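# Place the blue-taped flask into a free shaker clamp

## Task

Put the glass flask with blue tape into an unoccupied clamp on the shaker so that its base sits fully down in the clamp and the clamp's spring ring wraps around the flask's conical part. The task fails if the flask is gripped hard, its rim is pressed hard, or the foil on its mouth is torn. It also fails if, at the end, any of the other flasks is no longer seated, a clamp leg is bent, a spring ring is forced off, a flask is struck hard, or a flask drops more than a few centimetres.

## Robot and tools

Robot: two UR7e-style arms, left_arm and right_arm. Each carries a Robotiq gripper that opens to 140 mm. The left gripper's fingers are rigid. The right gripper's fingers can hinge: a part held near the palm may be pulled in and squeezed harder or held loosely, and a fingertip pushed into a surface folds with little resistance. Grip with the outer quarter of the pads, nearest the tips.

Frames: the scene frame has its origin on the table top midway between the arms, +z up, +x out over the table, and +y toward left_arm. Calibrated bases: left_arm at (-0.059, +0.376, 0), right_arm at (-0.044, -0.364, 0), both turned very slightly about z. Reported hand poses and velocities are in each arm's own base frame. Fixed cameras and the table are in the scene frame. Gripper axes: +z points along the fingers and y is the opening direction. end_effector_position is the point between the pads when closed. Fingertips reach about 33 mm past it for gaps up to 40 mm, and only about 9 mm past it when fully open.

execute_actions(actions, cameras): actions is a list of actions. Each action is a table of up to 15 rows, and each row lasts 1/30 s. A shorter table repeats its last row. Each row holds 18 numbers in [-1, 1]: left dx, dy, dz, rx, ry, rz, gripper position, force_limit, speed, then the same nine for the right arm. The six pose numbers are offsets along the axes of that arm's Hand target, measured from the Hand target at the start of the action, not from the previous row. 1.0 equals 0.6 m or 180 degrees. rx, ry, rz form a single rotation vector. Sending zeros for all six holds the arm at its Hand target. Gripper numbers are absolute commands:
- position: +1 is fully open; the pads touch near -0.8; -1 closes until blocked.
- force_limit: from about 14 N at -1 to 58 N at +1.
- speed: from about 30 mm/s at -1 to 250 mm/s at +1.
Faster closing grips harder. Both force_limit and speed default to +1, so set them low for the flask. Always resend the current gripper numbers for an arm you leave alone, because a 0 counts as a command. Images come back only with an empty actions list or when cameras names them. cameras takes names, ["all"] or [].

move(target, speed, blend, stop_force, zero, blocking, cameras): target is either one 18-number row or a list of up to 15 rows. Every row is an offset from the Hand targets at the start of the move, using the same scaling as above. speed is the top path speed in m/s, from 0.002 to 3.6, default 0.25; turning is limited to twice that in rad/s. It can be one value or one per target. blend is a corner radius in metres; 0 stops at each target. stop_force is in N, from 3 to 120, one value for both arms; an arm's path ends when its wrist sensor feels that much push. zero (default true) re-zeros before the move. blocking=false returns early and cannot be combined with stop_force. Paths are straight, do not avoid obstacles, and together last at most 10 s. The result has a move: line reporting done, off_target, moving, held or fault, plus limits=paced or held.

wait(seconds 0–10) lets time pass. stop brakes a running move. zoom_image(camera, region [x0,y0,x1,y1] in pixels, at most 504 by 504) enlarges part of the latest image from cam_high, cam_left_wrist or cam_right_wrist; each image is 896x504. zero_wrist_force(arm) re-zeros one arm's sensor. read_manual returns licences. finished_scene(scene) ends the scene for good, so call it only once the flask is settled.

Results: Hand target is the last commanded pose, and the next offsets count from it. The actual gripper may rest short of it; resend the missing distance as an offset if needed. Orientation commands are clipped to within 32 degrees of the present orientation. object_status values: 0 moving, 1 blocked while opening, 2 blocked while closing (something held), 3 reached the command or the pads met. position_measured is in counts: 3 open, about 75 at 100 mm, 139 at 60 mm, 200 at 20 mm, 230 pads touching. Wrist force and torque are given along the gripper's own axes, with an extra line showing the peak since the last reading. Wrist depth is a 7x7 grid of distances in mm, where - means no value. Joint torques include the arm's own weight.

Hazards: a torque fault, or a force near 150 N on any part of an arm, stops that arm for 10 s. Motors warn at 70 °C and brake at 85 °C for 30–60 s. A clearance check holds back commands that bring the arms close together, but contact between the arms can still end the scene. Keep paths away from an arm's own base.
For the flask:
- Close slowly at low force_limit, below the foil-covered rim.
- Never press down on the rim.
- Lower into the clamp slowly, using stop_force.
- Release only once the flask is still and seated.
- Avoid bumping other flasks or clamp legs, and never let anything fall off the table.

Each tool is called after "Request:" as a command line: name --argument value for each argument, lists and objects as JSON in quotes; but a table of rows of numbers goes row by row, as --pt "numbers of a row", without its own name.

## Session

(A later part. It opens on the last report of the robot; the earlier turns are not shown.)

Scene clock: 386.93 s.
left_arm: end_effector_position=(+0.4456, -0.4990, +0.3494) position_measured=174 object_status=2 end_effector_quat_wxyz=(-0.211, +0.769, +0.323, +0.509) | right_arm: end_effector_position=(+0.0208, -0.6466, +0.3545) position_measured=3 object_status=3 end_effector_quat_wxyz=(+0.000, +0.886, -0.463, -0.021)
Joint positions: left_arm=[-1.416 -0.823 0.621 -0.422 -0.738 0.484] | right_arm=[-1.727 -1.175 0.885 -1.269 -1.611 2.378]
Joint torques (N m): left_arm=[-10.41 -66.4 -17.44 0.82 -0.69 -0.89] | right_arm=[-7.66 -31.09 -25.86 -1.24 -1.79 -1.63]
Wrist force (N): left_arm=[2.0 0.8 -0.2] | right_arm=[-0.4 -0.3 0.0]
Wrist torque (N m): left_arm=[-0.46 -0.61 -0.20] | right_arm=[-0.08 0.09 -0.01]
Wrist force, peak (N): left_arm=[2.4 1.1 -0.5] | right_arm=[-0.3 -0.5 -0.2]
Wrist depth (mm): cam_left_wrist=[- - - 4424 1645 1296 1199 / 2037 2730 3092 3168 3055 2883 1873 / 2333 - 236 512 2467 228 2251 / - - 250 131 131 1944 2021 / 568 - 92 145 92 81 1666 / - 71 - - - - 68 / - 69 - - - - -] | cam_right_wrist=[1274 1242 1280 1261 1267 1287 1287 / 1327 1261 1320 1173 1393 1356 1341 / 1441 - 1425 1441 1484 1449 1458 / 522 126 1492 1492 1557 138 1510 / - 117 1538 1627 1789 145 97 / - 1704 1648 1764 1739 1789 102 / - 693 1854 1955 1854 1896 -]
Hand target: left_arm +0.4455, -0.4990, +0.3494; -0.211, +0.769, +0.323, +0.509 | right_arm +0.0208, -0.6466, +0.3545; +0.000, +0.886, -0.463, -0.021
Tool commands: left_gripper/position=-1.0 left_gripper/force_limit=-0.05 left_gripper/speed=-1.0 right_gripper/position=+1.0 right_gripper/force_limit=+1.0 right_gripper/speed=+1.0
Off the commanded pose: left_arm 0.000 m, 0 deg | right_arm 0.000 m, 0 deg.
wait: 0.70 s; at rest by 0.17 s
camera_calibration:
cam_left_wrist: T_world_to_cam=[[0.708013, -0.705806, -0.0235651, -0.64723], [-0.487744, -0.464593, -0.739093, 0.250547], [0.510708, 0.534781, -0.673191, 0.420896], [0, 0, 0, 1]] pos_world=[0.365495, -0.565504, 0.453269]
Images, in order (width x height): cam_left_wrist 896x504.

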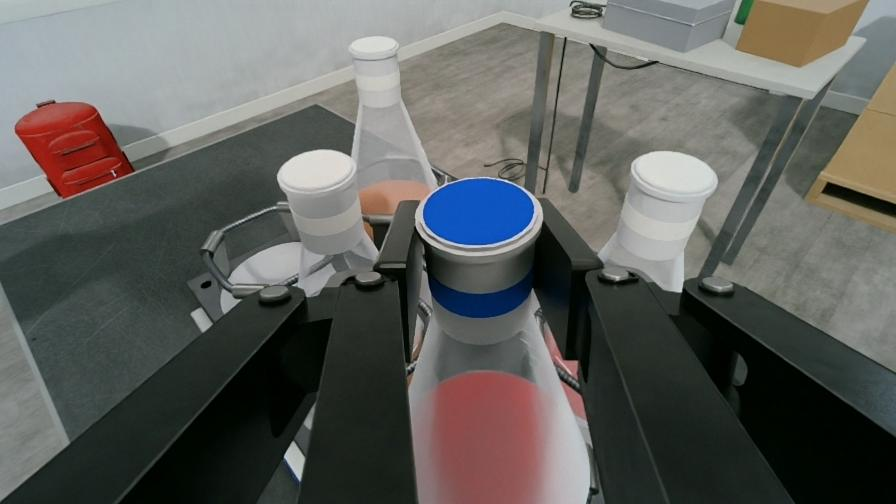

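Request:
move --target '[0,0,0,0,0,0,-0.1,-1,-1,0,0,0,0,0,0,1,1,1]'

Request:
move --target '[-0.0092,0,0,0,0,0,-0.1,-1,-1,0,0,0,0,0,0,1,1,1]' --speed 0.05

Request:
move --target '[0,0,0,0,0,0,-1,-0.05,-1,0,0,0,0,0,0,1,1,1]'

Request:
wait --seconds 0.7

Request:
move --target '[-0.0306,0,0.0129,0,0,0,-1,-0.05,-1,0,0,0,0,0,0,1,1,1]' --speed 0.012 --stop_force 22 --cameras '["cam_left_wrist","cam_high"]'

Request:
zoom_image --camera "cam_high" --region '[470, 250, 560, 340]'

Scene clock: 391.20 s.
left_arm: end_effector_position=(+0.4455, -0.4990, +0.3494) position_measured=141 object_status=0 end_effector_quat_wxyz=(-0.211, +0.769, +0.323, +0.509) | right_arm: end_effector_position=(+0.0208, -0.6466, +0.3545) position_measured=3 object_status=3 end_effector_quat_wxyz=(+0.000, +0.886, -0.463, -0.021)
Joint positions: left_arm=[-1.416 -0.823 0.621 -0.422 -0.738 0.484] | right_arm=[-1.727 -1.175 0.885 -1.269 -1.611 2.378]
Joint torques (N m): left_arm=[-10.68 -63.78 -16.66 0.94 -0.57 -0.68] | right_arm=[-7.09 -31.29 -25.88 -1.21 -1.65 -1.8]
Wrist force (N): left_arm=[1.8 -1.1 0.0] | right_arm=[-0.1 -0.3 -0.1]
Wrist torque (N m): left_arm=[-0.38 -0.62 -0.01] | right_arm=[-0.08 0.02 -0.02]
Wrist force, peak (N): left_arm=[2.6 0.8 0.0] | right_arm=[-0.3 -0.7 -0.2]
Wrist depth (mm): cam_left_wrist=[2251 - - 4207 1656 1309 1199 / 2175 3055 991 2984 2984 2984 1944 / 2156 - 236 518 2491 1387 2231 / 684 419 128 131 134 1929 2086 / - - 98 158 125 86 83 / - 72 - 275 - - 69 / - - - - - - 69] | cam_right_wrist=[1267 1274 1249 1274 1261 1280 1274 / 1327 1356 1327 1327 1341 1363 1341 / 1409 1267 1433 1417 1425 1433 1449 / - 126 1484 1501 1519 139 1519 / - 117 1538 1586 1648 1586 97 / - 1693 1704 1751 1801 1681 101 / - 629 1896 1955 1882 1801 -]
Hand target: left_arm +0.4455, -0.4990, +0.3494; -0.211, +0.769, +0.323, +0.509 | right_arm +0.0208, -0.6466, +0.3545; +0.000, +0.886, -0.463, -0.021
Off the commanded pose: left_arm 0.000 m, 0 deg | right_arm 0.000 m, 0 deg.
move: done

Scene clock: 391.90 s.
left_arm: end_effector_position=(+0.4440, -0.5006, +0.3442) position_measured=141 object_status=3 end_effector_quat_wxyz=(-0.211, +0.769, +0.323, +0.509) | right_arm: end_effector_position=(+0.0208, -0.6466, +0.3545) position_measured=3 object_status=3 end_effector_quat_wxyz=(+0.000, +0.886, -0.463, -0.021)
Joint positions: left_arm=[-1.419 -0.822 0.633 -0.433 -0.74 0.482] | right_arm=[-1.727 -1.175 0.885 -1.269 -1.611 2.378]
Joint torques (N m): left_arm=[-7.75 -41.3 -27.7 0.71 -0.2 -0.16] | right_arm=[-6.72 -31.65 -26.18 -1.19 -1.68 -1.67]
Wrist force (N): left_arm=[1.8 -1.0 -0.1] | right_arm=[-0.3 -0.4 -0.1]
Wrist torque (N m): left_arm=[-0.36 -0.62 -0.01] | right_arm=[-0.10 0.06 -0.02]
Wrist force, peak (N): left_arm=[2.2 -1.0 0.1] | right_arm=[-0.6 -0.7 -0.2]
Wrist depth (mm): cam_left_wrist=[2421 - - 4502 1677 1296 1210 / 2070 2646 3666 3130 2984 3092 1833 / 2354 812 232 149 2291 1323 2121 / - 684 128 131 134 1846 2005 / 579 - 98 355 152 86 83 / - 72 - - - - 69 / - - - - - - 69] | cam_right_wrist=[910 1261 1287 1267 1267 1249 1300 / 1320 1327 1327 1349 1349 1363 1349 / 1401 1341 1409 1449 1425 1425 1341 / - 127 1617 1528 1528 138 1501 / - 117 1528 - 1627 1596 97 / - 1681 1801 1727 1751 1854 102 / - 665 1882 2193 1911 1925 -]
Hand target: left_arm +0.4440, -0.5005, +0.3443; -0.211, +0.769, +0.323, +0.509 | right_arm +0.0208, -0.6466, +0.3545; +0.000, +0.886, -0.463, -0.021
Off the commanded pose: left_arm 0.000 m, 0 deg | right_arm 0.000 m, 0 deg.
move: done

Scene clock: 392.93 s.
left_arm: end_effector_position=(+0.4440, -0.5006, +0.3443) position_measured=176 object_status=0 end_effector_quat_wxyz=(-0.211, +0.769, +0.323, +0.509) | right_arm: end_effector_position=(+0.0208, -0.6466, +0.3545) position_measured=3 object_status=3 end_effector_quat_wxyz=(+0.000, +0.886, -0.463, -0.021)
Joint positions: left_arm=[-1.419 -0.822 0.633 -0.433 -0.74 0.482] | right_arm=[-1.727 -1.175 0.885 -1.269 -1.611 2.378]
Joint torques (N m): left_arm=[6.35 -39.46 -28.78 1.33 0.81 1.05] | right_arm=[-7.25 -31.16 -25.53 -1.24 -1.63 -1.61]
Wrist force (N): left_arm=[4.1 1.9 -0.6] | right_arm=[-0.5 -0.6 0.0]
Wrist torque (N m): left_arm=[-0.45 -0.64 -0.30] | right_arm=[-0.13 0.12 -0.02]
Wrist force, peak (N): left_arm=[4.1 1.9 -0.6] | right_arm=[-0.5 -0.6 0.0]
Wrist depth (mm): cam_left_wrist=[2646 2820 - 3774 1656 1290 1177 / 1974 2701 3422 3168 2916 3019 1929 / 2491 802 232 147 2354 1337 2291 / - 675 365 127 141 2005 1974 / - - 89 152 92 82 1746 / - 71 - - - - 68 / - 68 - - - - -] | cam_right_wrist=[1212 1255 1267 1190 1274 1280 1280 / 1320 1314 1320 1334 1334 1363 1371 / 1393 1307 1433 1409 1425 1449 1433 / 519 126 1458 1519 1510 138 1528 / - 117 1617 1606 1617 1617 97 / - 1716 1648 1739 - 1776 102 / - 627 1896 1868 2002 1882 -]
Hand target: left_arm +0.4440, -0.5005, +0.3443; -0.211, +0.769, +0.323, +0.509 | right_arm +0.0208, -0.6466, +0.3545; +0.000, +0.886, -0.463, -0.021
Off the commanded pose: left_arm 0.000 m, 0 deg | right_arm 0.000 m, 0 deg.
move: done

Scene clock: 393.63 s.
left_arm: end_effector_position=(+0.4440, -0.5006, +0.3443) position_measured=176 object_status=2 end_effector_quat_wxyz=(-0.211, +0.769, +0.323, +0.509) | right_arm: end_effector_position=(+0.0208, -0.6466, +0.3545) position_measured=3 object_status=3 end_effector_quat_wxyz=(+0.000, +0.886, -0.463, -0.021)
Joint positions: left_arm=[-1.419 -0.822 0.633 -0.433 -0.74 0.482] | right_arm=[-1.727 -1.175 0.885 -1.269 -1.611 2.378]
Joint torques (N m): left_arm=[10.97 -39.93 -25.83 1.23 -1.13 1.11] | right_arm=[-7.09 -31.02 -25.44 -1.16 -1.71 -1.68]
Wrist force (N): left_arm=[3.9 1.9 -0.5] | right_arm=[-0.3 -0.6 -0.2]
Wrist torque (N m): left_arm=[-0.47 -0.59 -0.30] | right_arm=[-0.14 0.08 -0.02]
Wrist force, peak (N): left_arm=[4.1 1.9 -0.9] | right_arm=[-0.3 -0.7 -0.3]
Wrist depth (mm): cam_left_wrist=[2175 - 3055 3948 1677 1309 1210 / 2175 2789 3055 2984 2950 2984 1959 / 2138 817 233 148 2421 229 2251 / 686 621 433 127 140 2005 1974 / 601 - 89 149 92 83 1711 / - 71 - - - - 68 / - 68 - - - - -] | cam_right_wrist=[1280 1230 1249 1242 1267 1274 1280 / 1314 1314 1334 1371 1341 1341 1363 / 1378 1458 1425 1433 1393 1492 1425 / - 126 1466 1501 1547 138 1501 / - 117 1538 1606 1617 1586 97 / - 1638 1716 1739 1751 1751 102 / - 629 1868 1882 1940 1925 -]
Hand target: left_arm +0.4440, -0.5005, +0.3443; -0.211, +0.769, +0.323, +0.509 | right_arm +0.0208, -0.6466, +0.3545; +0.000, +0.886, -0.463, -0.021
Tool commands: left_gripper/position=-1.0 left_gripper/force_limit=-0.05 left_gripper/speed=-1.0 right_gripper/position=+1.0 right_gripper/force_limit=+1.0 right_gripper/speed=+1.0
Off the commanded pose: left_arm 0.000 m, 0 deg | right_arm 0.000 m, 0 deg.
wait: 0.70 s; at rest by 0.17 s

Scene clock: 395.67 s.
left_arm: end_effector_position=(+0.4440, -0.5006, +0.3326) position_measured=178 object_status=2 end_effector_quat_wxyz=(-0.211, +0.769, +0.323, +0.509) | right_arm: end_effector_position=(+0.0208, -0.6466, +0.3545) position_measured=3 object_status=3 end_effector_quat_wxyz=(+0.000, +0.886, -0.463, -0.021)
Joint positions: left_arm=[-1.419 -0.83 0.676 -0.469 -0.74 0.482] | right_arm=[-1.727 -1.175 0.885 -1.269 -1.611 2.378]
Joint torques (N m): left_arm=[8.47 -32.39 -24.04 0.2 -1.37 -0.27] | right_arm=[-7.31 -31.12 -25.74 -1.21 -1.64 -1.73]
Wrist force (N): left_arm=[15.9 2.5 -3.1] | right_arm=[-0.3 -0.6 -0.1]
Wrist torque (N m): left_arm=[-0.58 -0.60 -0.65] | right_arm=[-0.12 0.07 -0.02]
Wrist force, peak (N): left_arm=[27.1 1.6 -4.1] | right_arm=[-0.3 -0.8 0.0]
Wrist depth (mm): cam_left_wrist=[1989 - - 3468 1635 1270 1166 / 2673 3333 3290 3130 3092 3168 1974 / 2592 - 226 129 228 1270 2231 / - 419 409 129 138 1929 2005 / - - 89 150 92 82 1820 / - 71 - - - - 68 / - 67 - 226 - - -] | cam_right_wrist=[1201 1242 1280 1320 1249 1287 1280 / 1307 1307 1341 1327 1334 1356 1356 / 1386 1378 1386 1417 1417 1449 1449 / 512 127 1449 1378 1566 138 1510 / - 117 1617 1617 1638 1586 97 / - 1776 1751 1751 1739 1751 102 / - 617 1854 1986 1789 1896 -]
Hand target: left_arm +0.4440, -0.5006, +0.3326; -0.211, +0.769, +0.323, +0.509 (not the last commanded pose) | right_arm +0.0208, -0.6466, +0.3545; +0.000, +0.886, -0.463, -0.021
Off the commanded pose: left_arm 0.008 m, 0 deg | right_arm 0.000 m, 0 deg.
move: contact (left_arm)
camera_calibration:
cam_left_wrist: T_world_to_cam=[[0.708049, -0.705768, -0.0236131, -0.647664], [-0.48772, -0.464568, -0.739125, 0.236674], [0.510681, 0.534854, -0.673154, 0.411244], [0, 0, 0, 1]] pos_world=[0.363995, -0.567105, 0.436469]
Images, in order (width x height): cam_high 896x504, cam_left_wrist 896x504.

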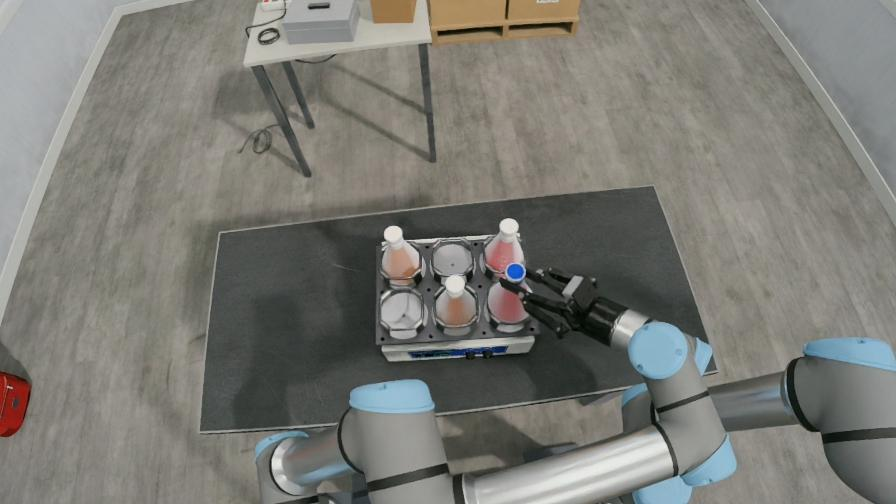

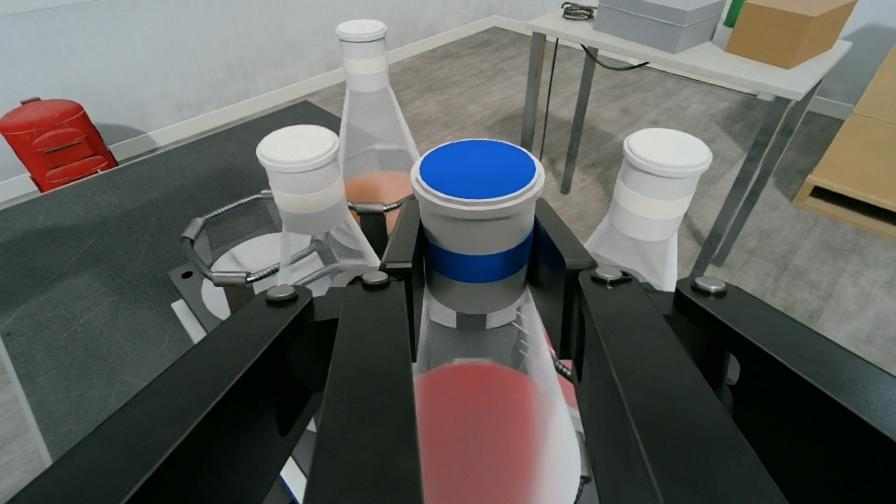

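Scaled by 5.600 from the camera's 896x504 image, which has a finer 1280x720 frame.

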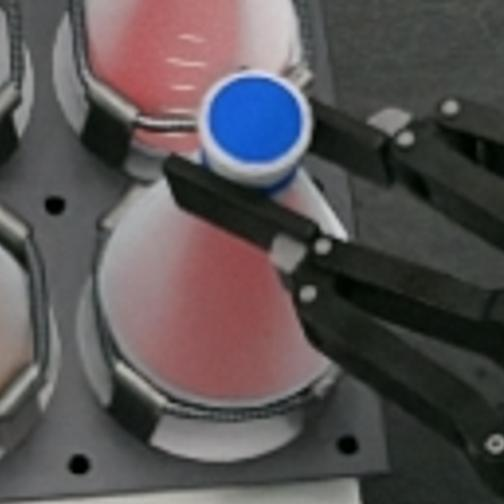

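Request:
move --target '[0.0012,0.0007,0.0027,0,0,0,-1,-0.05,-1,0,0,0,0,0,0,1,1,1]' --speed 0.02

Request:
move --target '[-0.0306,0,0.0129,0,0,0,-1,-0.05,-1,0,0,0,0,0,0,1,1,1]' --speed 0.012 --stop_force 40 --zero false --cameras '["cam_left_wrist","cam_high"]'

Request:
zoom_image --camera "cam_high" --region '[470, 250, 560, 340]'

Scene clock: 401.10 s.
left_arm: end_effector_position=(+0.4456, -0.4996, +0.3326) position_measured=178 object_status=2 end_effector_quat_wxyz=(-0.211, +0.769, +0.323, +0.509) | right_arm: end_effector_position=(+0.0208, -0.6466, +0.3545) position_measured=3 object_status=3 end_effector_quat_wxyz=(+0.000, +0.886, -0.463, -0.021)
Joint positions: left_arm=[-1.416 -0.832 0.68 -0.472 -0.738 0.484] | right_arm=[-1.727 -1.175 0.885 -1.269 -1.611 2.378]
Joint torques (N m): left_arm=[11.74 -59.66 -17.29 -0.89 0.05 1.9] | right_arm=[-7.14 -31.04 -25.78 -1.18 -1.68 -1.74]
Wrist force (N): left_arm=[10.3 1.6 -5.2] | right_arm=[-0.1 -0.6 0.1]
Wrist torque (N m): left_arm=[-0.67 -0.76 -0.63] | right_arm=[-0.14 0.03 -0.02]
Wrist force, peak (N): left_arm=[17.9 1.5 -4.7] | right_arm=[-0.5 -0.7 -0.3]
Wrist depth (mm): cam_left_wrist=[- - - 4424 1546 1283 1194 / 2037 2566 2566 3422 3290 3055 2037 / 2193 - 226 133 218 1264 2138 / 686 394 408 129 138 1959 2103 / 553 - 89 150 92 82 1722 / - 71 - - - - 68 / - 67 - - - - -] | cam_right_wrist=[1218 1249 1287 1267 1249 1287 1300 / 1320 1300 1327 1341 1356 1320 1356 / 1371 1055 1401 1425 1433 1425 1409 / - 126 1557 1510 1547 138 1510 / - 117 1371 1596 1617 1617 97 / - - 1882 1751 1739 1801 102 / - 635 1868 1986 1911 1970 -]
Hand target: left_arm +0.4456, -0.4996, +0.3327; -0.211, +0.769, +0.323, +0.509 | right_arm +0.0208, -0.6466, +0.3545; +0.000, +0.886, -0.463, -0.021
Off the commanded pose: left_arm 0.000 m, 0 deg | right_arm 0.000 m, 0 deg.
move: done

Scene clock: 402.43 s.
left_arm: end_effector_position=(+0.4456, -0.4996, +0.3291) position_measured=178 object_status=2 end_effector_quat_wxyz=(-0.211, +0.769, +0.323, +0.509) | right_arm: end_effector_position=(+0.0208, -0.6466, +0.3545) position_measured=3 object_status=3 end_effector_quat_wxyz=(+0.000, +0.886, -0.463, -0.021)
Joint positions: left_arm=[-1.416 -0.834 0.693 -0.483 -0.738 0.484] | right_arm=[-1.727 -1.175 0.885 -1.269 -1.611 2.378]
Joint torques (N m): left_arm=[9.27 -25.94 -21.13 -0.94 -2.58 2.07] | right_arm=[-7.55 -30.84 -26.08 -1.29 -1.73 -1.76]
Wrist force (N): left_arm=[29.1 2.0 -7.5] | right_arm=[-0.2 -0.3 -0.2]
Wrist torque (N m): left_arm=[-0.53 -0.64 -0.72] | right_arm=[-0.07 0.05 -0.02]
Wrist force, peak (N): left_arm=[44.3 -1.2 -14.6] | right_arm=[-0.4 -0.6 -0.4]
Wrist depth (mm): cam_left_wrist=[2175 - - 4666 1555 1277 1216 / 2037 3888 2916 3248 3092 2851 1974 / 2053 - 226 131 2251 223 2251 / - 428 417 129 139 1944 2021 / - - 89 147 86 81 1734 / - 71 - - - - 68 / - 67 - - - - -] | cam_right_wrist=[1287 1261 1267 1314 1314 1280 1287 / 1327 1341 1341 1356 1363 1334 1356 / 1378 1073 1441 1417 1386 1441 1475 / - 126 1475 1557 1528 138 1519 / - 117 1659 1596 1638 1627 97 / - 1739 1681 1727 1789 1801 101 / - 632 1911 1882 1828 1925 -]
Hand target: left_arm +0.4456, -0.4996, +0.3291; -0.211, +0.769, +0.323, +0.509 (not the last commanded pose) | right_arm +0.0208, -0.6466, +0.3545; +0.000, +0.886, -0.463, -0.021
Off the commanded pose: left_arm 0.016 m, 0 deg | right_arm 0.000 m, 0 deg.
move: contact (left_arm)
camera_calibration:
cam_left_wrist: T_world_to_cam=[[0.708014, -0.705805, -0.0235656, -0.648131], [-0.487706, -0.464554, -0.739143, 0.235293], [0.510743, 0.534817, -0.673137, 0.407535], [0, 0, 0, 1]] pos_world=[0.365494, -0.566104, 0.432969]
Images, in order (width x height): cam_high 896x504, cam_left_wrist 896x504.

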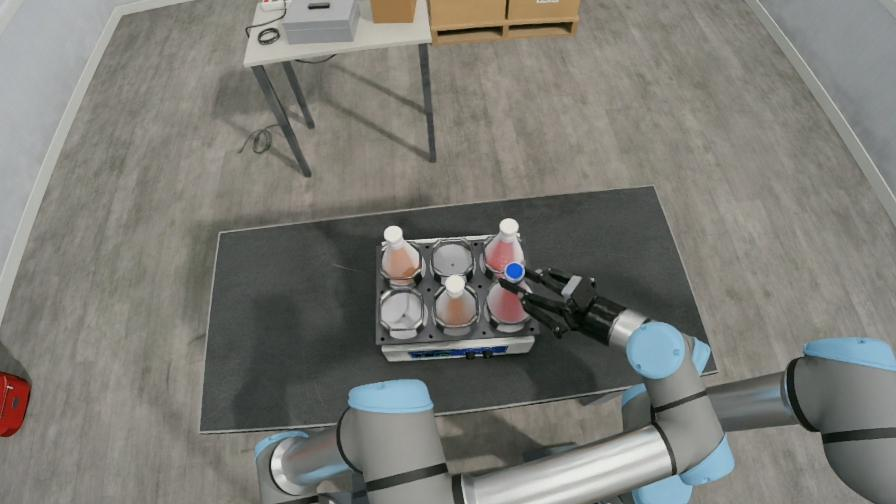

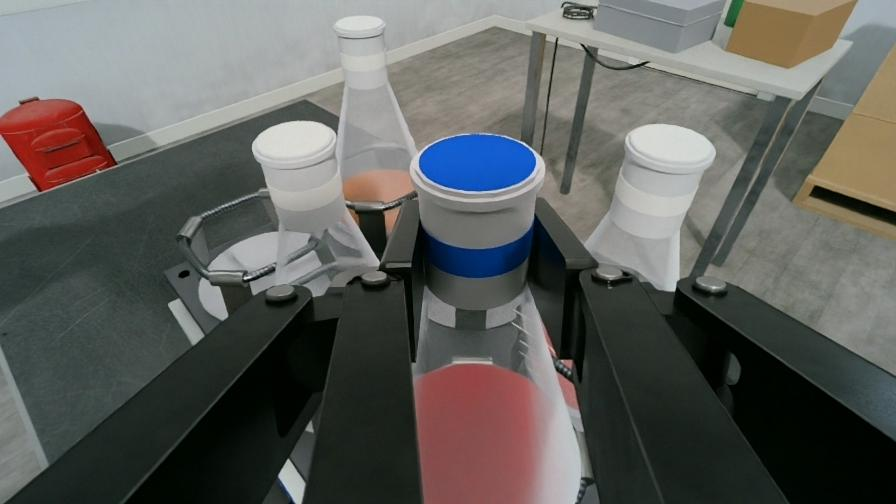

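Scaled by 5.600 from the camera's 896x504 image, which has a finer 1280x720 frame.

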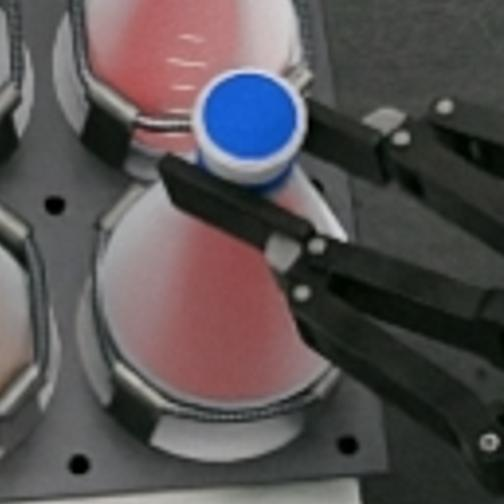

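Request:
move --target '[-0.0046,0.0186,0.002,0.0087,0,0.0204,-1,-0.05,-1,0,0,0,0,0,0,1,1,1]' --speed 0.03

Request:
move --target '[-0.0046,-0.0373,0.002,-0.0174,0,-0.0408,-1,-0.05,-1,0,0,0,0,0,0,1,1,1]' --speed 0.03 --cameras '["cam_left_wrist","cam_high"]'

Request:
zoom_image --camera "cam_high" --region '[470, 250, 560, 340]'

Scene clock: 408.83 s.
left_arm: end_effector_position=(+0.4537, -0.5074, +0.3259) position_measured=178 object_status=2 end_effector_quat_wxyz=(-0.238, +0.776, +0.305, +0.497) end_effector_velocity=(+0.000, +0.001, -0.001) end_effector_angular_velocity=(+0.003, -0.001, +0.001) | right_arm: end_effector_position=(+0.0208, -0.6466, +0.3545) position_measured=3 object_status=3 end_effector_quat_wxyz=(+0.000, +0.886, -0.463, -0.021)
Joint positions: left_arm=[-1.4 -0.761 0.572 -0.424 -0.749 0.547] | right_arm=[-1.727 -1.175 0.885 -1.269 -1.611 2.378]
Joint velocities: left_arm=[0 -0.002 0.006 0 0 -0.003] | right_arm=[within noise]
Joint torques (N m): left_arm=[-5.81 -48.73 -10.15 -6.61 -3.99 -0.86] | right_arm=[-6.99 -31.18 -25.64 -1.24 -1.7 -1.86]
Wrist force (N): left_arm=[39.0 -6.2 -6.3] | right_arm=[-0.3 -0.2 -0.2]
Wrist torque (N m): left_arm=[-0.06 -0.71 0.02] | right_arm=[-0.05 0.08 -0.02]
Wrist force, peak (N): left_arm=[60.0 -23.2 -17.2] | right_arm=[-0.3 -0.7 -0.3]
Wrist depth (mm): cam_left_wrist=[2212 2883 - 5460 1915 1303 1172 / - - 4424 3208 2820 2916 2121 / 2156 - 229 129 218 2138 2231 / 733 638 375 130 140 1887 1873 / 614 - 89 343 92 81 1635 / - 71 - - - - 68 / - 67 - - - - -] | cam_right_wrist=[1230 1261 1261 1280 1280 1280 1280 / 1327 1349 1349 1334 1371 1341 1363 / 1378 1393 1433 1425 1433 1433 1433 / 511 126 1557 1538 1510 138 1528 / - 117 1693 1617 1648 145 97 / - 1716 1670 1764 1911 1764 101 / - 1882 1925 1986 1882 1828 -]
Hand target: left_arm +0.4536, -0.5074, +0.3261; -0.238, +0.776, +0.305, +0.497 | right_arm +0.0208, -0.6466, +0.3545; +0.000, +0.886, -0.463, -0.021
Off the commanded pose: left_arm 0.000 m, 0 deg | right_arm 0.000 m, 0 deg.
move: done

Scene clock: 411.47 s.
left_arm: end_effector_position=(+0.4375, -0.4917, +0.3247) position_measured=178 object_status=2 end_effector_quat_wxyz=(-0.184, +0.761, +0.341, +0.520) | right_arm: end_effector_position=(+0.0208, -0.6466, +0.3545) position_measured=3 object_status=3 end_effector_quat_wxyz=(+0.000, +0.886, -0.463, -0.021)
Joint positions: left_arm=[-1.433 -0.9 0.818 -0.55 -0.727 0.418] | right_arm=[-1.727 -1.175 0.885 -1.269 -1.611 2.378]
Joint torques (N m): left_arm=[-10.93 -14.83 -18.73 -2.31 -5.72 2.3] | right_arm=[-7.54 -31.94 -25.54 -1.16 -1.68 -1.65]
Wrist force (N): left_arm=[48.1 9.7 -0.8] | right_arm=[-0.3 -0.4 -0.1]
Wrist torque (N m): left_arm=[-0.82 -0.63 -0.57] | right_arm=[-0.09 0.07 -0.01]
Wrist force, peak (N): left_arm=[52.2 16.8 -13.3] | right_arm=[-0.5 -0.6 -0.1]
Wrist depth (mm): cam_left_wrist=[- - 351 3948 1458 1351 1337 / 2053 3019 3092 3130 3422 1316 1873 / 744 775 225 129 2421 222 2053 / 573 402 409 130 140 2156 2231 / 530 - 89 147 86 81 1873 / - 71 - - - - 68 / - 67 - 218 - - -] | cam_right_wrist=[1207 1255 1267 1261 1261 1287 1287 / 1314 1314 1327 1341 1341 1349 1371 / 1417 1327 1409 1409 1458 1433 1449 / - 126 1378 1547 1484 138 1519 / - 117 1693 1606 1617 127 97 / - - 1727 1739 1801 1727 102 / - 676 1882 1854 1854 1882 -]
Hand target: left_arm +0.4376, -0.4916, +0.3246; -0.184, +0.761, +0.341, +0.520 | right_arm +0.0208, -0.6466, +0.3545; +0.000, +0.886, -0.463, -0.021
Off the commanded pose: left_arm 0.000 m, 0 deg | right_arm 0.000 m, 0 deg.
move: done
camera_calibration:
cam_left_wrist: T_world_to_cam=[[0.707372, -0.705301, 0.0466496, -0.659219], [-0.450947, -0.501123, -0.738595, 0.197504], [0.544309, 0.501425, -0.672533, 0.373148], [0, 0, 0, 1]] pos_world=[0.352269, -0.55308, 0.427583]
Images, in order (width x height): cam_high 896x504, cam_left_wrist 896x504.

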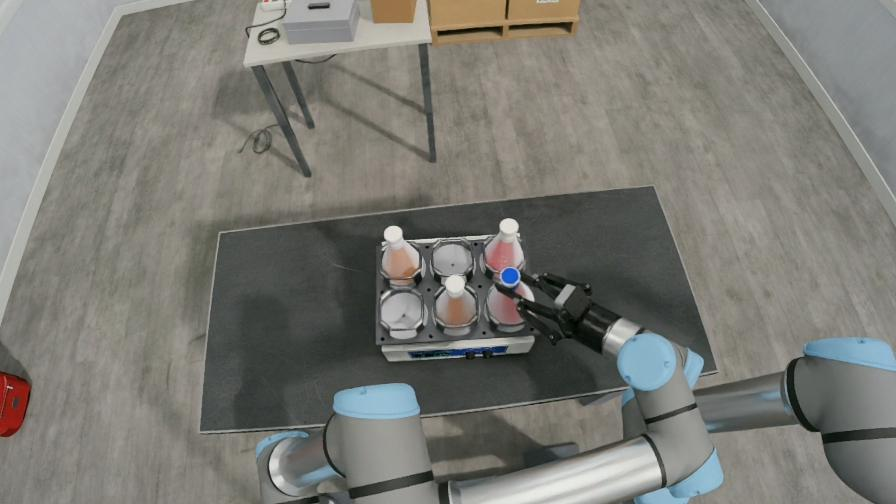

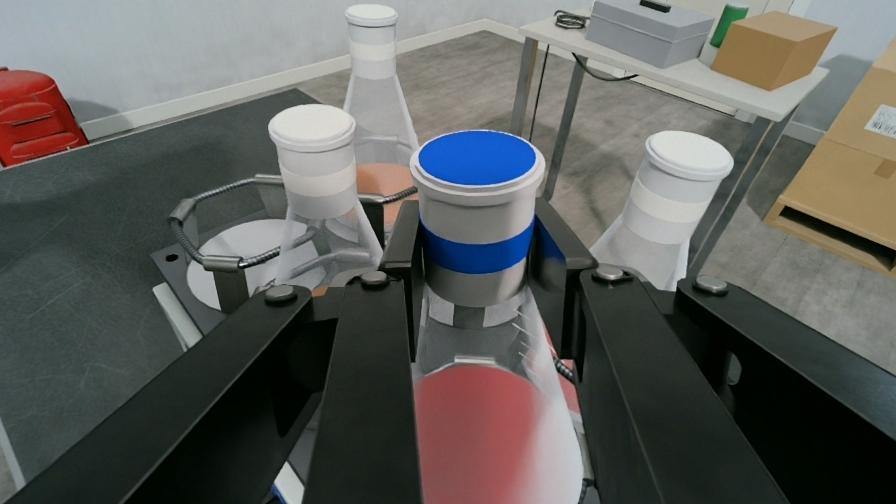

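Scaled by 5.600 from the camera's 896x504 image, which has a finer 1280x720 frame.

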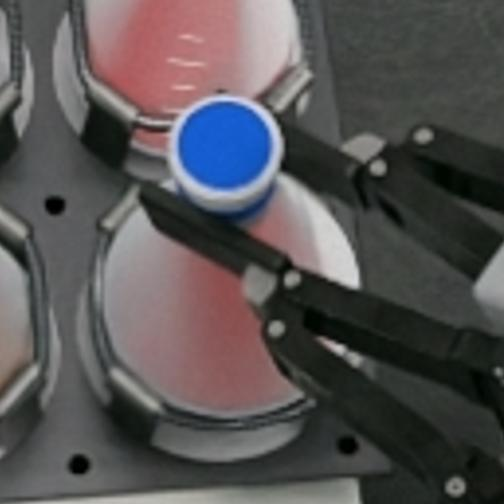

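Request:
move --target '[-0.0077,0.0373,0.0033,0.0174,0,0.0408,-1,-0.05,-1,0,0,0,0,0,0,1,1,1]' --speed 0.03 --cameras '["cam_left_wrist","cam_high"]'

Request:
zoom_image --camera "cam_high" --region '[470, 250, 560, 340]'

Scene clock: 416.17 s.
left_arm: end_effector_position=(+0.4538, -0.5075, +0.3212) position_measured=178 object_status=2 end_effector_quat_wxyz=(-0.238, +0.776, +0.305, +0.497) | right_arm: end_effector_position=(+0.0208, -0.6466, +0.3545) position_measured=3 object_status=3 end_effector_quat_wxyz=(+0.000, +0.886, -0.463, -0.021)
Joint positions: left_arm=[-1.4 -0.765 0.59 -0.439 -0.749 0.547] | right_arm=[-1.727 -1.175 0.885 -1.269 -1.611 2.378]
Joint torques (N m): left_arm=[0.12 -31.85 -3.38 -13.98 -3.19 -0.85] | right_arm=[-7.14 -31.35 -25.27 -1.18 -1.67 -1.77]
Wrist force (N): left_arm=[63.9 -23.0 -18.2] | right_arm=[-0.2 -0.6 -0.3]
Wrist torque (N m): left_arm=[-0.35 -0.86 0.05] | right_arm=[-0.14 0.06 -0.01]
Wrist force, peak (N): left_arm=[64.3 -23.3 -18.1] | right_arm=[-0.3 -0.8 0.0]
Wrist depth (mm): cam_left_wrist=[2005 - 349 4207 1959 1264 1177 / - - 3019 3377 3019 2950 1989 / 2231 850 230 128 215 2175 2156 / - 426 424 129 140 1929 1846 / 600 - 89 335 92 82 1624 / - 71 - 258 - - 68 / - 67 - - - - -] | cam_right_wrist=[1212 1261 1274 1267 1261 1274 1267 / 1300 1349 1307 1363 1371 1327 1371 / 1386 1371 1378 1433 1458 1449 1425 / - 126 - 1519 1510 138 1519 / - 117 1764 1617 1638 1606 97 / - 1670 1751 1764 1739 1704 101 / - 653 1854 1986 1911 1868 -]
Hand target: left_arm +0.4537, -0.5075, +0.3212; -0.238, +0.776, +0.305, +0.497 | right_arm +0.0208, -0.6466, +0.3545; +0.000, +0.886, -0.463, -0.021
Off the commanded pose: left_arm 0.000 m, 0 deg | right_arm 0.000 m, 0 deg.
move: done
camera_calibration:
cam_left_wrist: T_world_to_cam=[[0.70518, -0.702815, -0.0936609, -0.634316], [-0.524412, -0.42809, -0.736024, 0.263868], [0.477194, 0.568146, -0.670444, 0.433489], [0, 0, 0, 1]] pos_world=[0.378824, -0.579133, 0.425433]
Images, in order (width x height): cam_high 896x504, cam_left_wrist 896x504.

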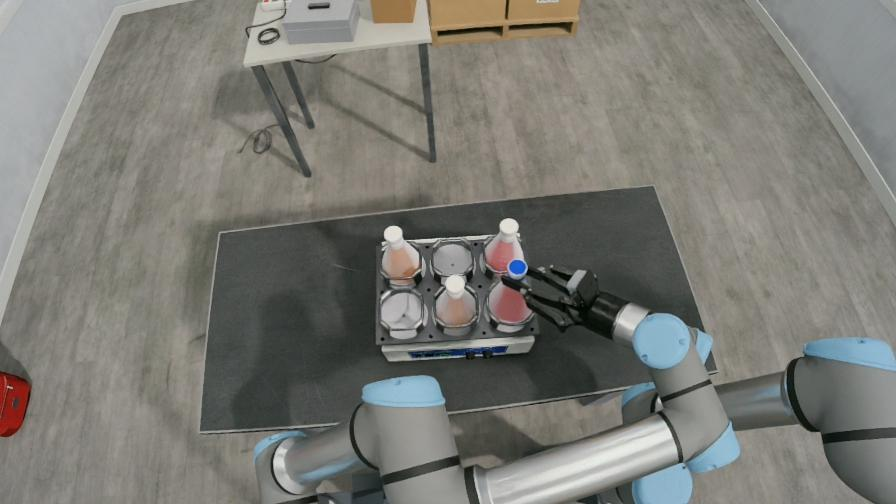

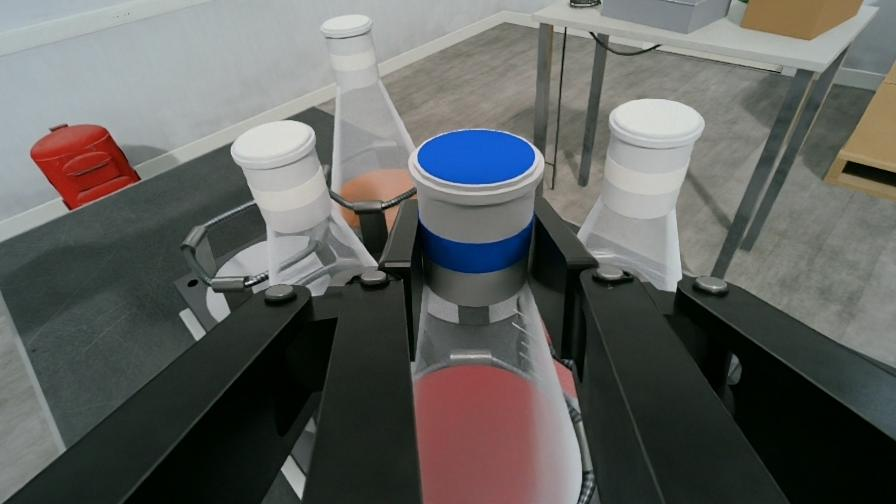

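Scaled by 5.600 from the camera's 896x504 image, which has a finer 1280x720 frame.

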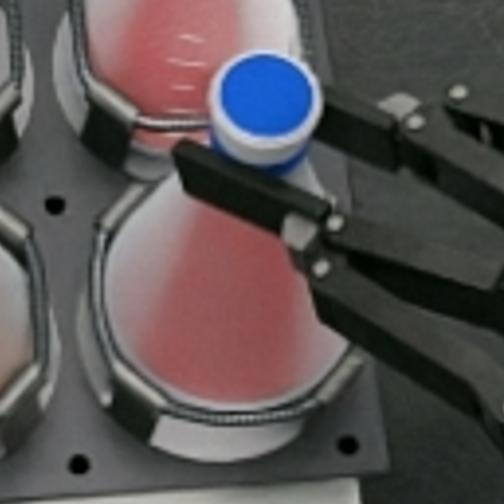

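Request:
move --target '[0,-0.006,0,0,0,0,-1,-0.05,-1,0,0,0,0,0,0,1,1,1]' --speed 0.02

Request:
move --target '[-0.0046,-0.0373,0.002,-0.0174,0,-0.0408,-1,-0.05,-1,0,0,0,0,0,0,1,1,1]' --speed 0.03 --cameras '["cam_left_wrist","cam_high"]'

Request:
zoom_image --camera "cam_high" --region '[470, 250, 560, 340]'

Scene clock: 420.23 s.
left_arm: end_effector_position=(+0.4511, -0.5050, +0.3215) position_measured=178 object_status=2 end_effector_quat_wxyz=(-0.237, +0.776, +0.306, +0.497) | right_arm: end_effector_position=(+0.0208, -0.6466, +0.3545) position_measured=3 object_status=3 end_effector_quat_wxyz=(+0.000, +0.886, -0.463, -0.021)
Joint positions: left_arm=[-1.403 -0.778 0.613 -0.447 -0.751 0.544] | right_arm=[-1.727 -1.175 0.885 -1.269 -1.611 2.378]
Joint torques (N m): left_arm=[-13.34 -32.41 -20.02 -3.41 -10.46 0.23] | right_arm=[-7.17 -30.81 -25.56 -1.24 -1.69 -1.67]
Wrist force (N): left_arm=[43.2 6.1 -6.7] | right_arm=[-0.1 -0.6 -0.2]
Wrist torque (N m): left_arm=[-0.50 -0.62 -0.53] | right_arm=[-0.12 0.03 -0.02]
Wrist force, peak (N): left_arm=[64.1 -22.6 -18.4] | right_arm=[-0.5 -0.6 0.0]
Wrist depth (mm): cam_left_wrist=[1944 2212 372 4139 1873 1283 1177 / - 3248 3290 3248 2883 2984 2541 / 2376 - 227 128 221 2070 2138 / 725 394 440 132 140 1901 1901 / 608 - 89 332 92 82 1604 / - 71 - - - - 68 / - 67 - - - - -] | cam_right_wrist=[1230 1249 1274 1267 1249 1280 1287 / 1349 1320 1314 1378 1349 1349 1349 / 1349 1349 1409 1378 1425 1441 1425 / - 125 1393 1547 1547 135 1501 / - 117 1576 1586 1638 127 97 / - 1814 1751 1727 1764 1776 101 / - 626 1828 1789 1868 1896 -]
Hand target: left_arm +0.4512, -0.5050, +0.3215; -0.238, +0.776, +0.305, +0.497 | right_arm +0.0208, -0.6466, +0.3545; +0.000, +0.886, -0.463, -0.021
Off the commanded pose: left_arm 0.000 m, 0 deg | right_arm 0.000 m, 0 deg.
move: done

Scene clock: 422.87 s.
left_arm: end_effector_position=(+0.4351, -0.4892, +0.3200) position_measured=178 object_status=2 end_effector_quat_wxyz=(-0.184, +0.761, +0.341, +0.520) | right_arm: end_effector_position=(+0.0208, -0.6466, +0.3545) position_measured=3 object_status=3 end_effector_quat_wxyz=(+0.000, +0.886, -0.463, -0.021)
Joint positions: left_arm=[-1.436 -0.91 0.847 -0.566 -0.729 0.416] | right_arm=[-1.727 -1.175 0.885 -1.269 -1.611 2.378]
Joint torques (N m): left_arm=[-10.79 -22.29 -20.41 0.76 -6.02 4.17] | right_arm=[-7.28 -30.99 -25.54 -1.17 -1.68 -1.58]
Wrist force (N): left_arm=[34.0 16.6 3.1] | right_arm=[-0.3 -0.5 -0.1]
Wrist torque (N m): left_arm=[-1.03 -0.52 -1.90] | right_arm=[-0.12 0.07 -0.02]
Wrist force, peak (N): left_arm=[53.9 19.3 -12.2] | right_arm=[-0.4 -0.8 -0.1]
Wrist depth (mm): cam_left_wrist=[- - 340 4277 1475 1330 1205 / 1915 2701 3290 3515 3130 3333 1887 / - 699 224 128 244 220 2070 / - 380 403 128 142 2021 2212 / - - 89 293 92 82 1873 / - 71 - - - - 68 / - 67 - - - - -] | cam_right_wrist=[1190 1224 1267 1267 1280 1274 1280 / 1334 1320 1327 1334 1356 1356 1363 / 1378 1401 1449 1441 1425 1425 1441 / - 126 1441 1484 1501 135 1510 / - 117 1659 1576 1627 1627 97 / - 1716 1693 1704 1716 1670 101 / - 1528 1882 1854 1716 2002 -]
Hand target: left_arm +0.4351, -0.4892, +0.3199; -0.184, +0.761, +0.341, +0.520 | right_arm +0.0208, -0.6466, +0.3545; +0.000, +0.886, -0.463, -0.021
Off the commanded pose: left_arm 0.000 m, 0 deg | right_arm 0.000 m, 0 deg.
move: done
camera_calibration:
cam_left_wrist: T_world_to_cam=[[0.707373, -0.705306, 0.0465499, -0.655501], [-0.450933, -0.501007, -0.738683, 0.194299], [0.544319, 0.501533, -0.672444, 0.370059], [0, 0, 0, 1]] pos_world=[0.349869, -0.550581, 0.422882]
Images, in order (width x height): cam_high 896x504, cam_left_wrist 896x504.

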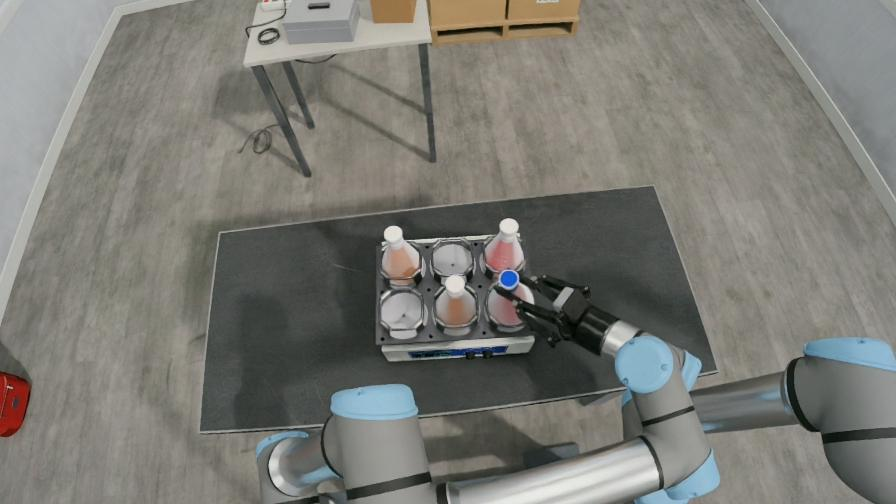

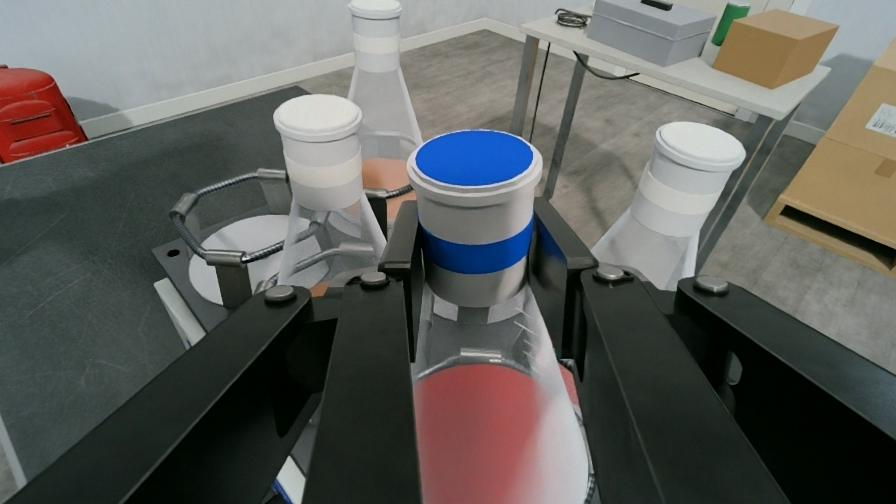

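Scaled by 5.600 from the camera's 896x504 image, which has a finer 1280x720 frame.

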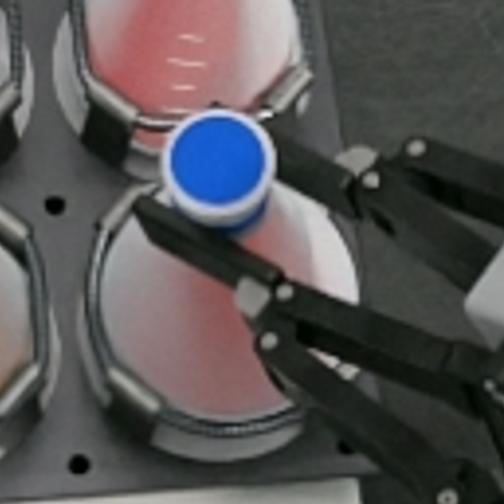

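Request:
move --target '[-0.0061,0.0435,0.0026,0.0218,0,0.051,-1,-0.05,-1,0,0,0,0,0,0,1,1,1]' --speed 0.03 --cameras '["cam_left_wrist","cam_high"]'

Request:
zoom_image --camera "cam_high" --region '[470, 250, 560, 340]'

Scene clock: 430.07 s.
left_arm: end_effector_position=(+0.4539, -0.5076, +0.3177) position_measured=178 object_status=2 end_effector_quat_wxyz=(-0.251, +0.779, +0.296, +0.491) end_effector_velocity=(+0.000, +0.000, -0.001) end_effector_angular_velocity=(-0.003, -0.002, +0.002) | right_arm: end_effector_position=(+0.0208, -0.6466, +0.3545) position_measured=3 object_status=3 end_effector_quat_wxyz=(+0.000, +0.886, -0.463, -0.021)
Joint positions: left_arm=[-1.397 -0.747 0.567 -0.425 -0.758 0.574] | right_arm=[-1.727 -1.175 0.885 -1.269 -1.611 2.378]
Joint velocities: left_arm=[0 -0.002 0.005 -0.004 -0.001 -0.003] | right_arm=[within noise]
Joint torques (N m): left_arm=[-1.47 -64.86 -13.55 -2.03 -1.6 -0.8] | right_arm=[-7.49 -30.82 -24.93 -1.11 -1.74 -1.69]
Wrist force (N): left_arm=[13.2 1.6 1.0] | right_arm=[-0.4 -0.3 -0.1]
Wrist torque (N m): left_arm=[-0.59 -0.54 -0.69] | right_arm=[-0.06 0.09 -0.01]
Wrist force, peak (N): left_arm=[62.6 -18.4 -18.1] | right_arm=[-0.4 -0.7 -0.1]
Wrist depth (mm): cam_left_wrist=[2851 - 357 4277 1929 1309 1194 / - - 3515 3130 2916 2541 2467 / 2291 - 227 128 218 2156 2070 / - 425 428 131 140 2005 1770 / 632 - 89 273 92 82 1555 / - 71 - - - - 68 / - 67 - - - - -] | cam_right_wrist=[1162 1249 1242 1274 1274 1287 1293 / 1356 1341 1327 1327 1356 1356 1356 / 1393 1371 1449 1441 1425 1449 1458 / - 126 1528 1528 1492 138 1510 / - 117 - 1704 1576 - 97 / - - 1764 1547 1868 1789 101 / - 1828 1911 1704 1882 - -]
Hand target: left_arm +0.4539, -0.5077, +0.3179; -0.251, +0.780, +0.296, +0.491 | right_arm +0.0208, -0.6466, +0.3545; +0.000, +0.886, -0.463, -0.021
Off the commanded pose: left_arm 0.000 m, 0 deg | right_arm 0.000 m, 0 deg.
move: done
camera_calibration:
cam_left_wrist: T_world_to_cam=[[0.702476, -0.700059, -0.128236, -0.621283], [-0.542651, -0.410263, -0.732949, 0.277806], [0.460497, 0.584467, -0.668087, 0.446363], [0, 0, 0, 1]] pos_world=[0.38164, -0.581846, 0.422156]
Images, in order (width x height): cam_high 896x504, cam_left_wrist 896x504.

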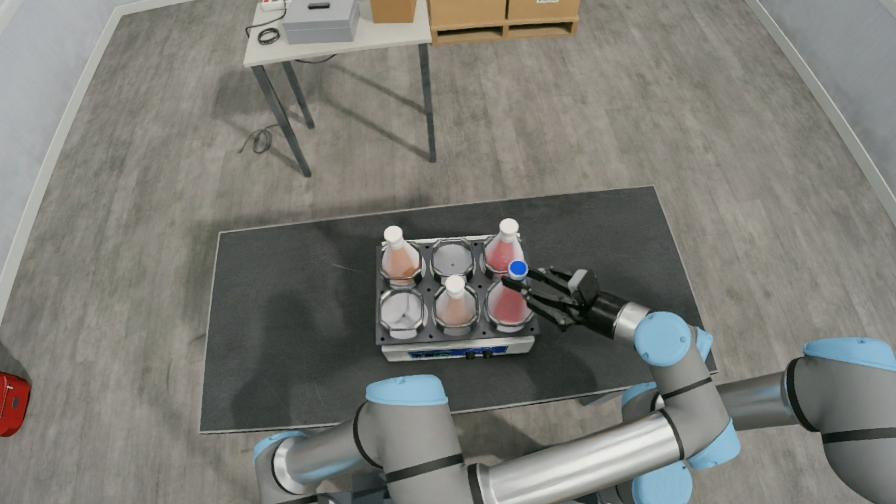

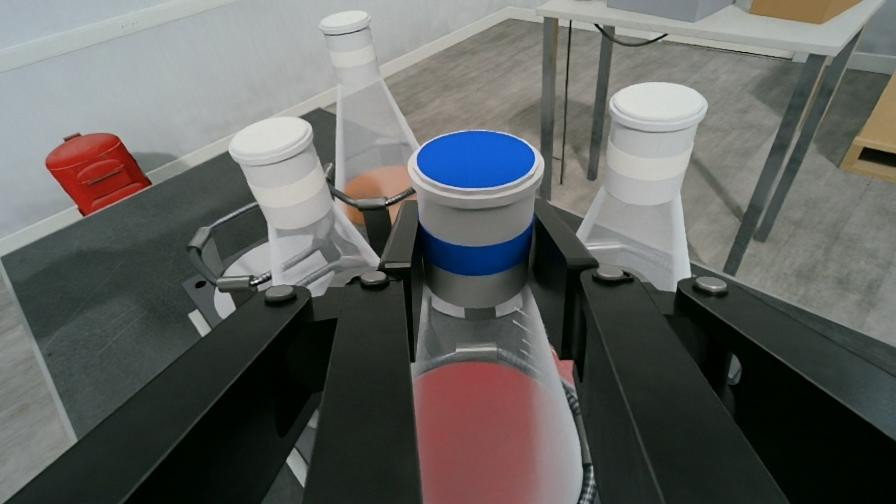

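Scaled by 5.600 from the camera's 896x504 image, which has a finer 1280x720 frame.

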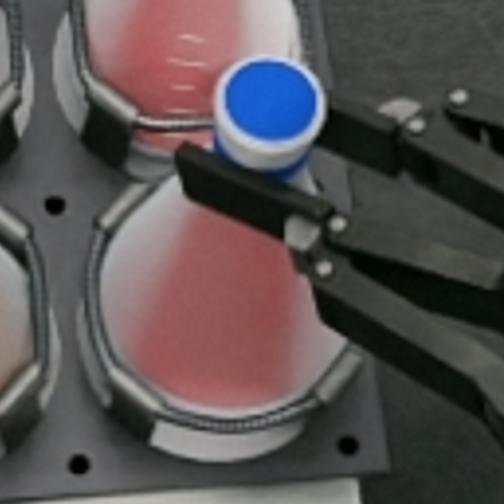

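Request:
move --target '[-0.0092,-0.028,0.0039,-0.0131,0,-0.0306,-1,-0.05,-1,0,0,0,0,0,0,1,1,1]' --speed 0.03 --cameras '["cam_left_wrist","cam_high"]'

Request:
zoom_image --camera "cam_high" --region '[470, 250, 560, 340]'

Scene clock: 434.53 s.
left_arm: end_effector_position=(+0.4415, -0.4955, +0.3137) position_measured=178 object_status=2 end_effector_quat_wxyz=(-0.211, +0.769, +0.323, +0.509) | right_arm: end_effector_position=(+0.0208, -0.6466, +0.3545) position_measured=3 object_status=3 end_effector_quat_wxyz=(+0.000, +0.886, -0.463, -0.021)
Joint positions: left_arm=[-1.421 -0.858 0.773 -0.536 -0.742 0.48] | right_arm=[-1.727 -1.175 0.885 -1.269 -1.611 2.378]
Joint torques (N m): left_arm=[-4.08 -35.4 -26.38 1.43 -2 3.41] | right_arm=[-7.15 -31.14 -24.98 -1.2 -1.64 -1.66]
Wrist force (N): left_arm=[12.1 7.2 2.7] | right_arm=[-0.1 -0.4 -0.3]
Wrist torque (N m): left_arm=[-0.62 -0.29 -1.15] | right_arm=[-0.09 0.05 -0.02]
Wrist force, peak (N): left_arm=[57.3 11.4 2.0] | right_arm=[-0.4 -0.7 -0.3]
Wrist depth (mm): cam_left_wrist=[- - - 4139 1624 1270 1205 / 1959 - 217 3168 3092 1177 1944 / 757 725 229 128 2333 1290 2212 / - 393 400 128 141 2005 1989 / 525 - 89 269 92 81 1734 / - 71 - - - - 68 / - 67 - - - - -] | cam_right_wrist=[1224 1242 1274 1267 1267 1320 1280 / 1327 1314 1327 1386 1341 1371 1363 / 1356 1409 1433 1449 1433 1433 1466 / - 126 1441 - 1510 138 1501 / - 117 1449 1648 1638 1617 97 / - 1828 1739 1681 1716 1739 101 / - 623 1854 1925 1986 1925 -]
Hand target: left_arm +0.4415, -0.4955, +0.3136; -0.211, +0.769, +0.323, +0.509 | right_arm +0.0208, -0.6466, +0.3545; +0.000, +0.886, -0.463, -0.021
Off the commanded pose: left_arm 0.000 m, 0 deg | right_arm 0.000 m, 0 deg.
move: done
camera_calibration:
cam_left_wrist: T_world_to_cam=[[0.707936, -0.705896, -0.0231695, -0.642884], [-0.487654, -0.464807, -0.739019, 0.223604], [0.510901, 0.534477, -0.673286, 0.396884], [0, 0, 0, 1]] pos_world=[0.361394, -0.562002, 0.417569]
Images, in order (width x height): cam_high 896x504, cam_left_wrist 896x504.

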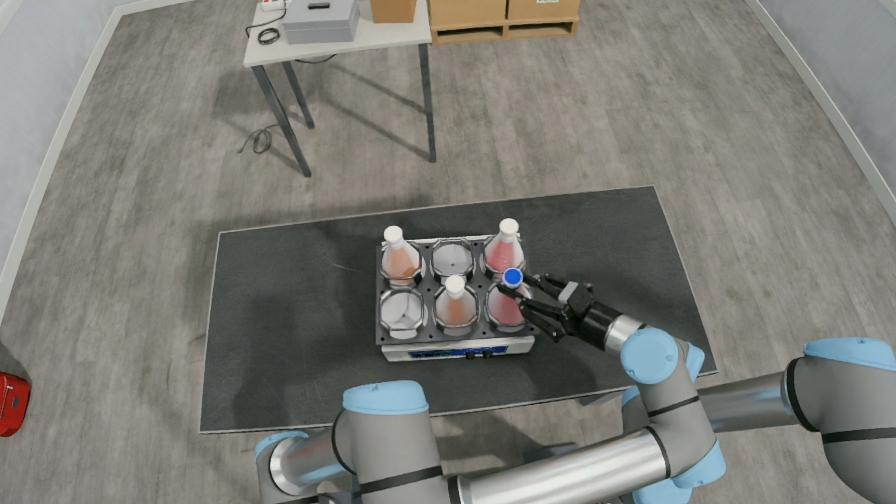

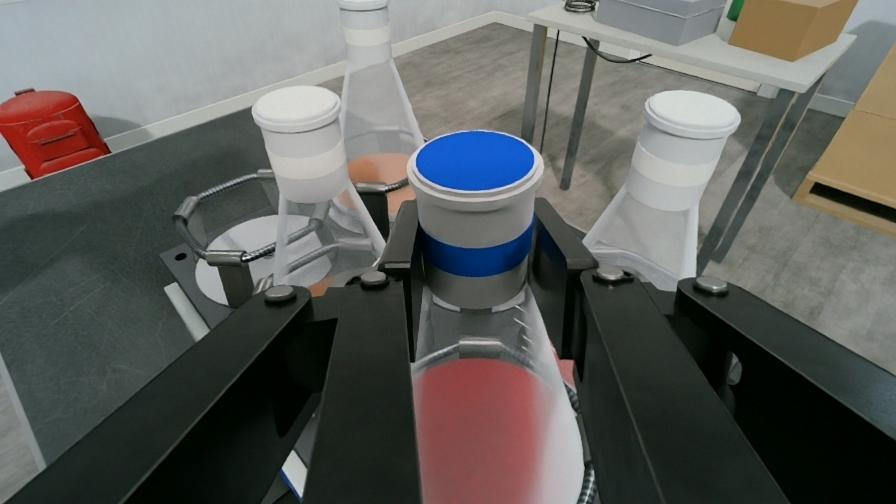

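Scaled by 5.600 from the camera's 896x504 image, which has a finer 1280x720 frame.

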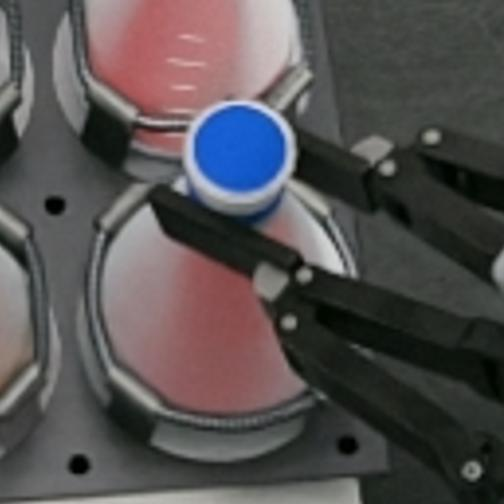

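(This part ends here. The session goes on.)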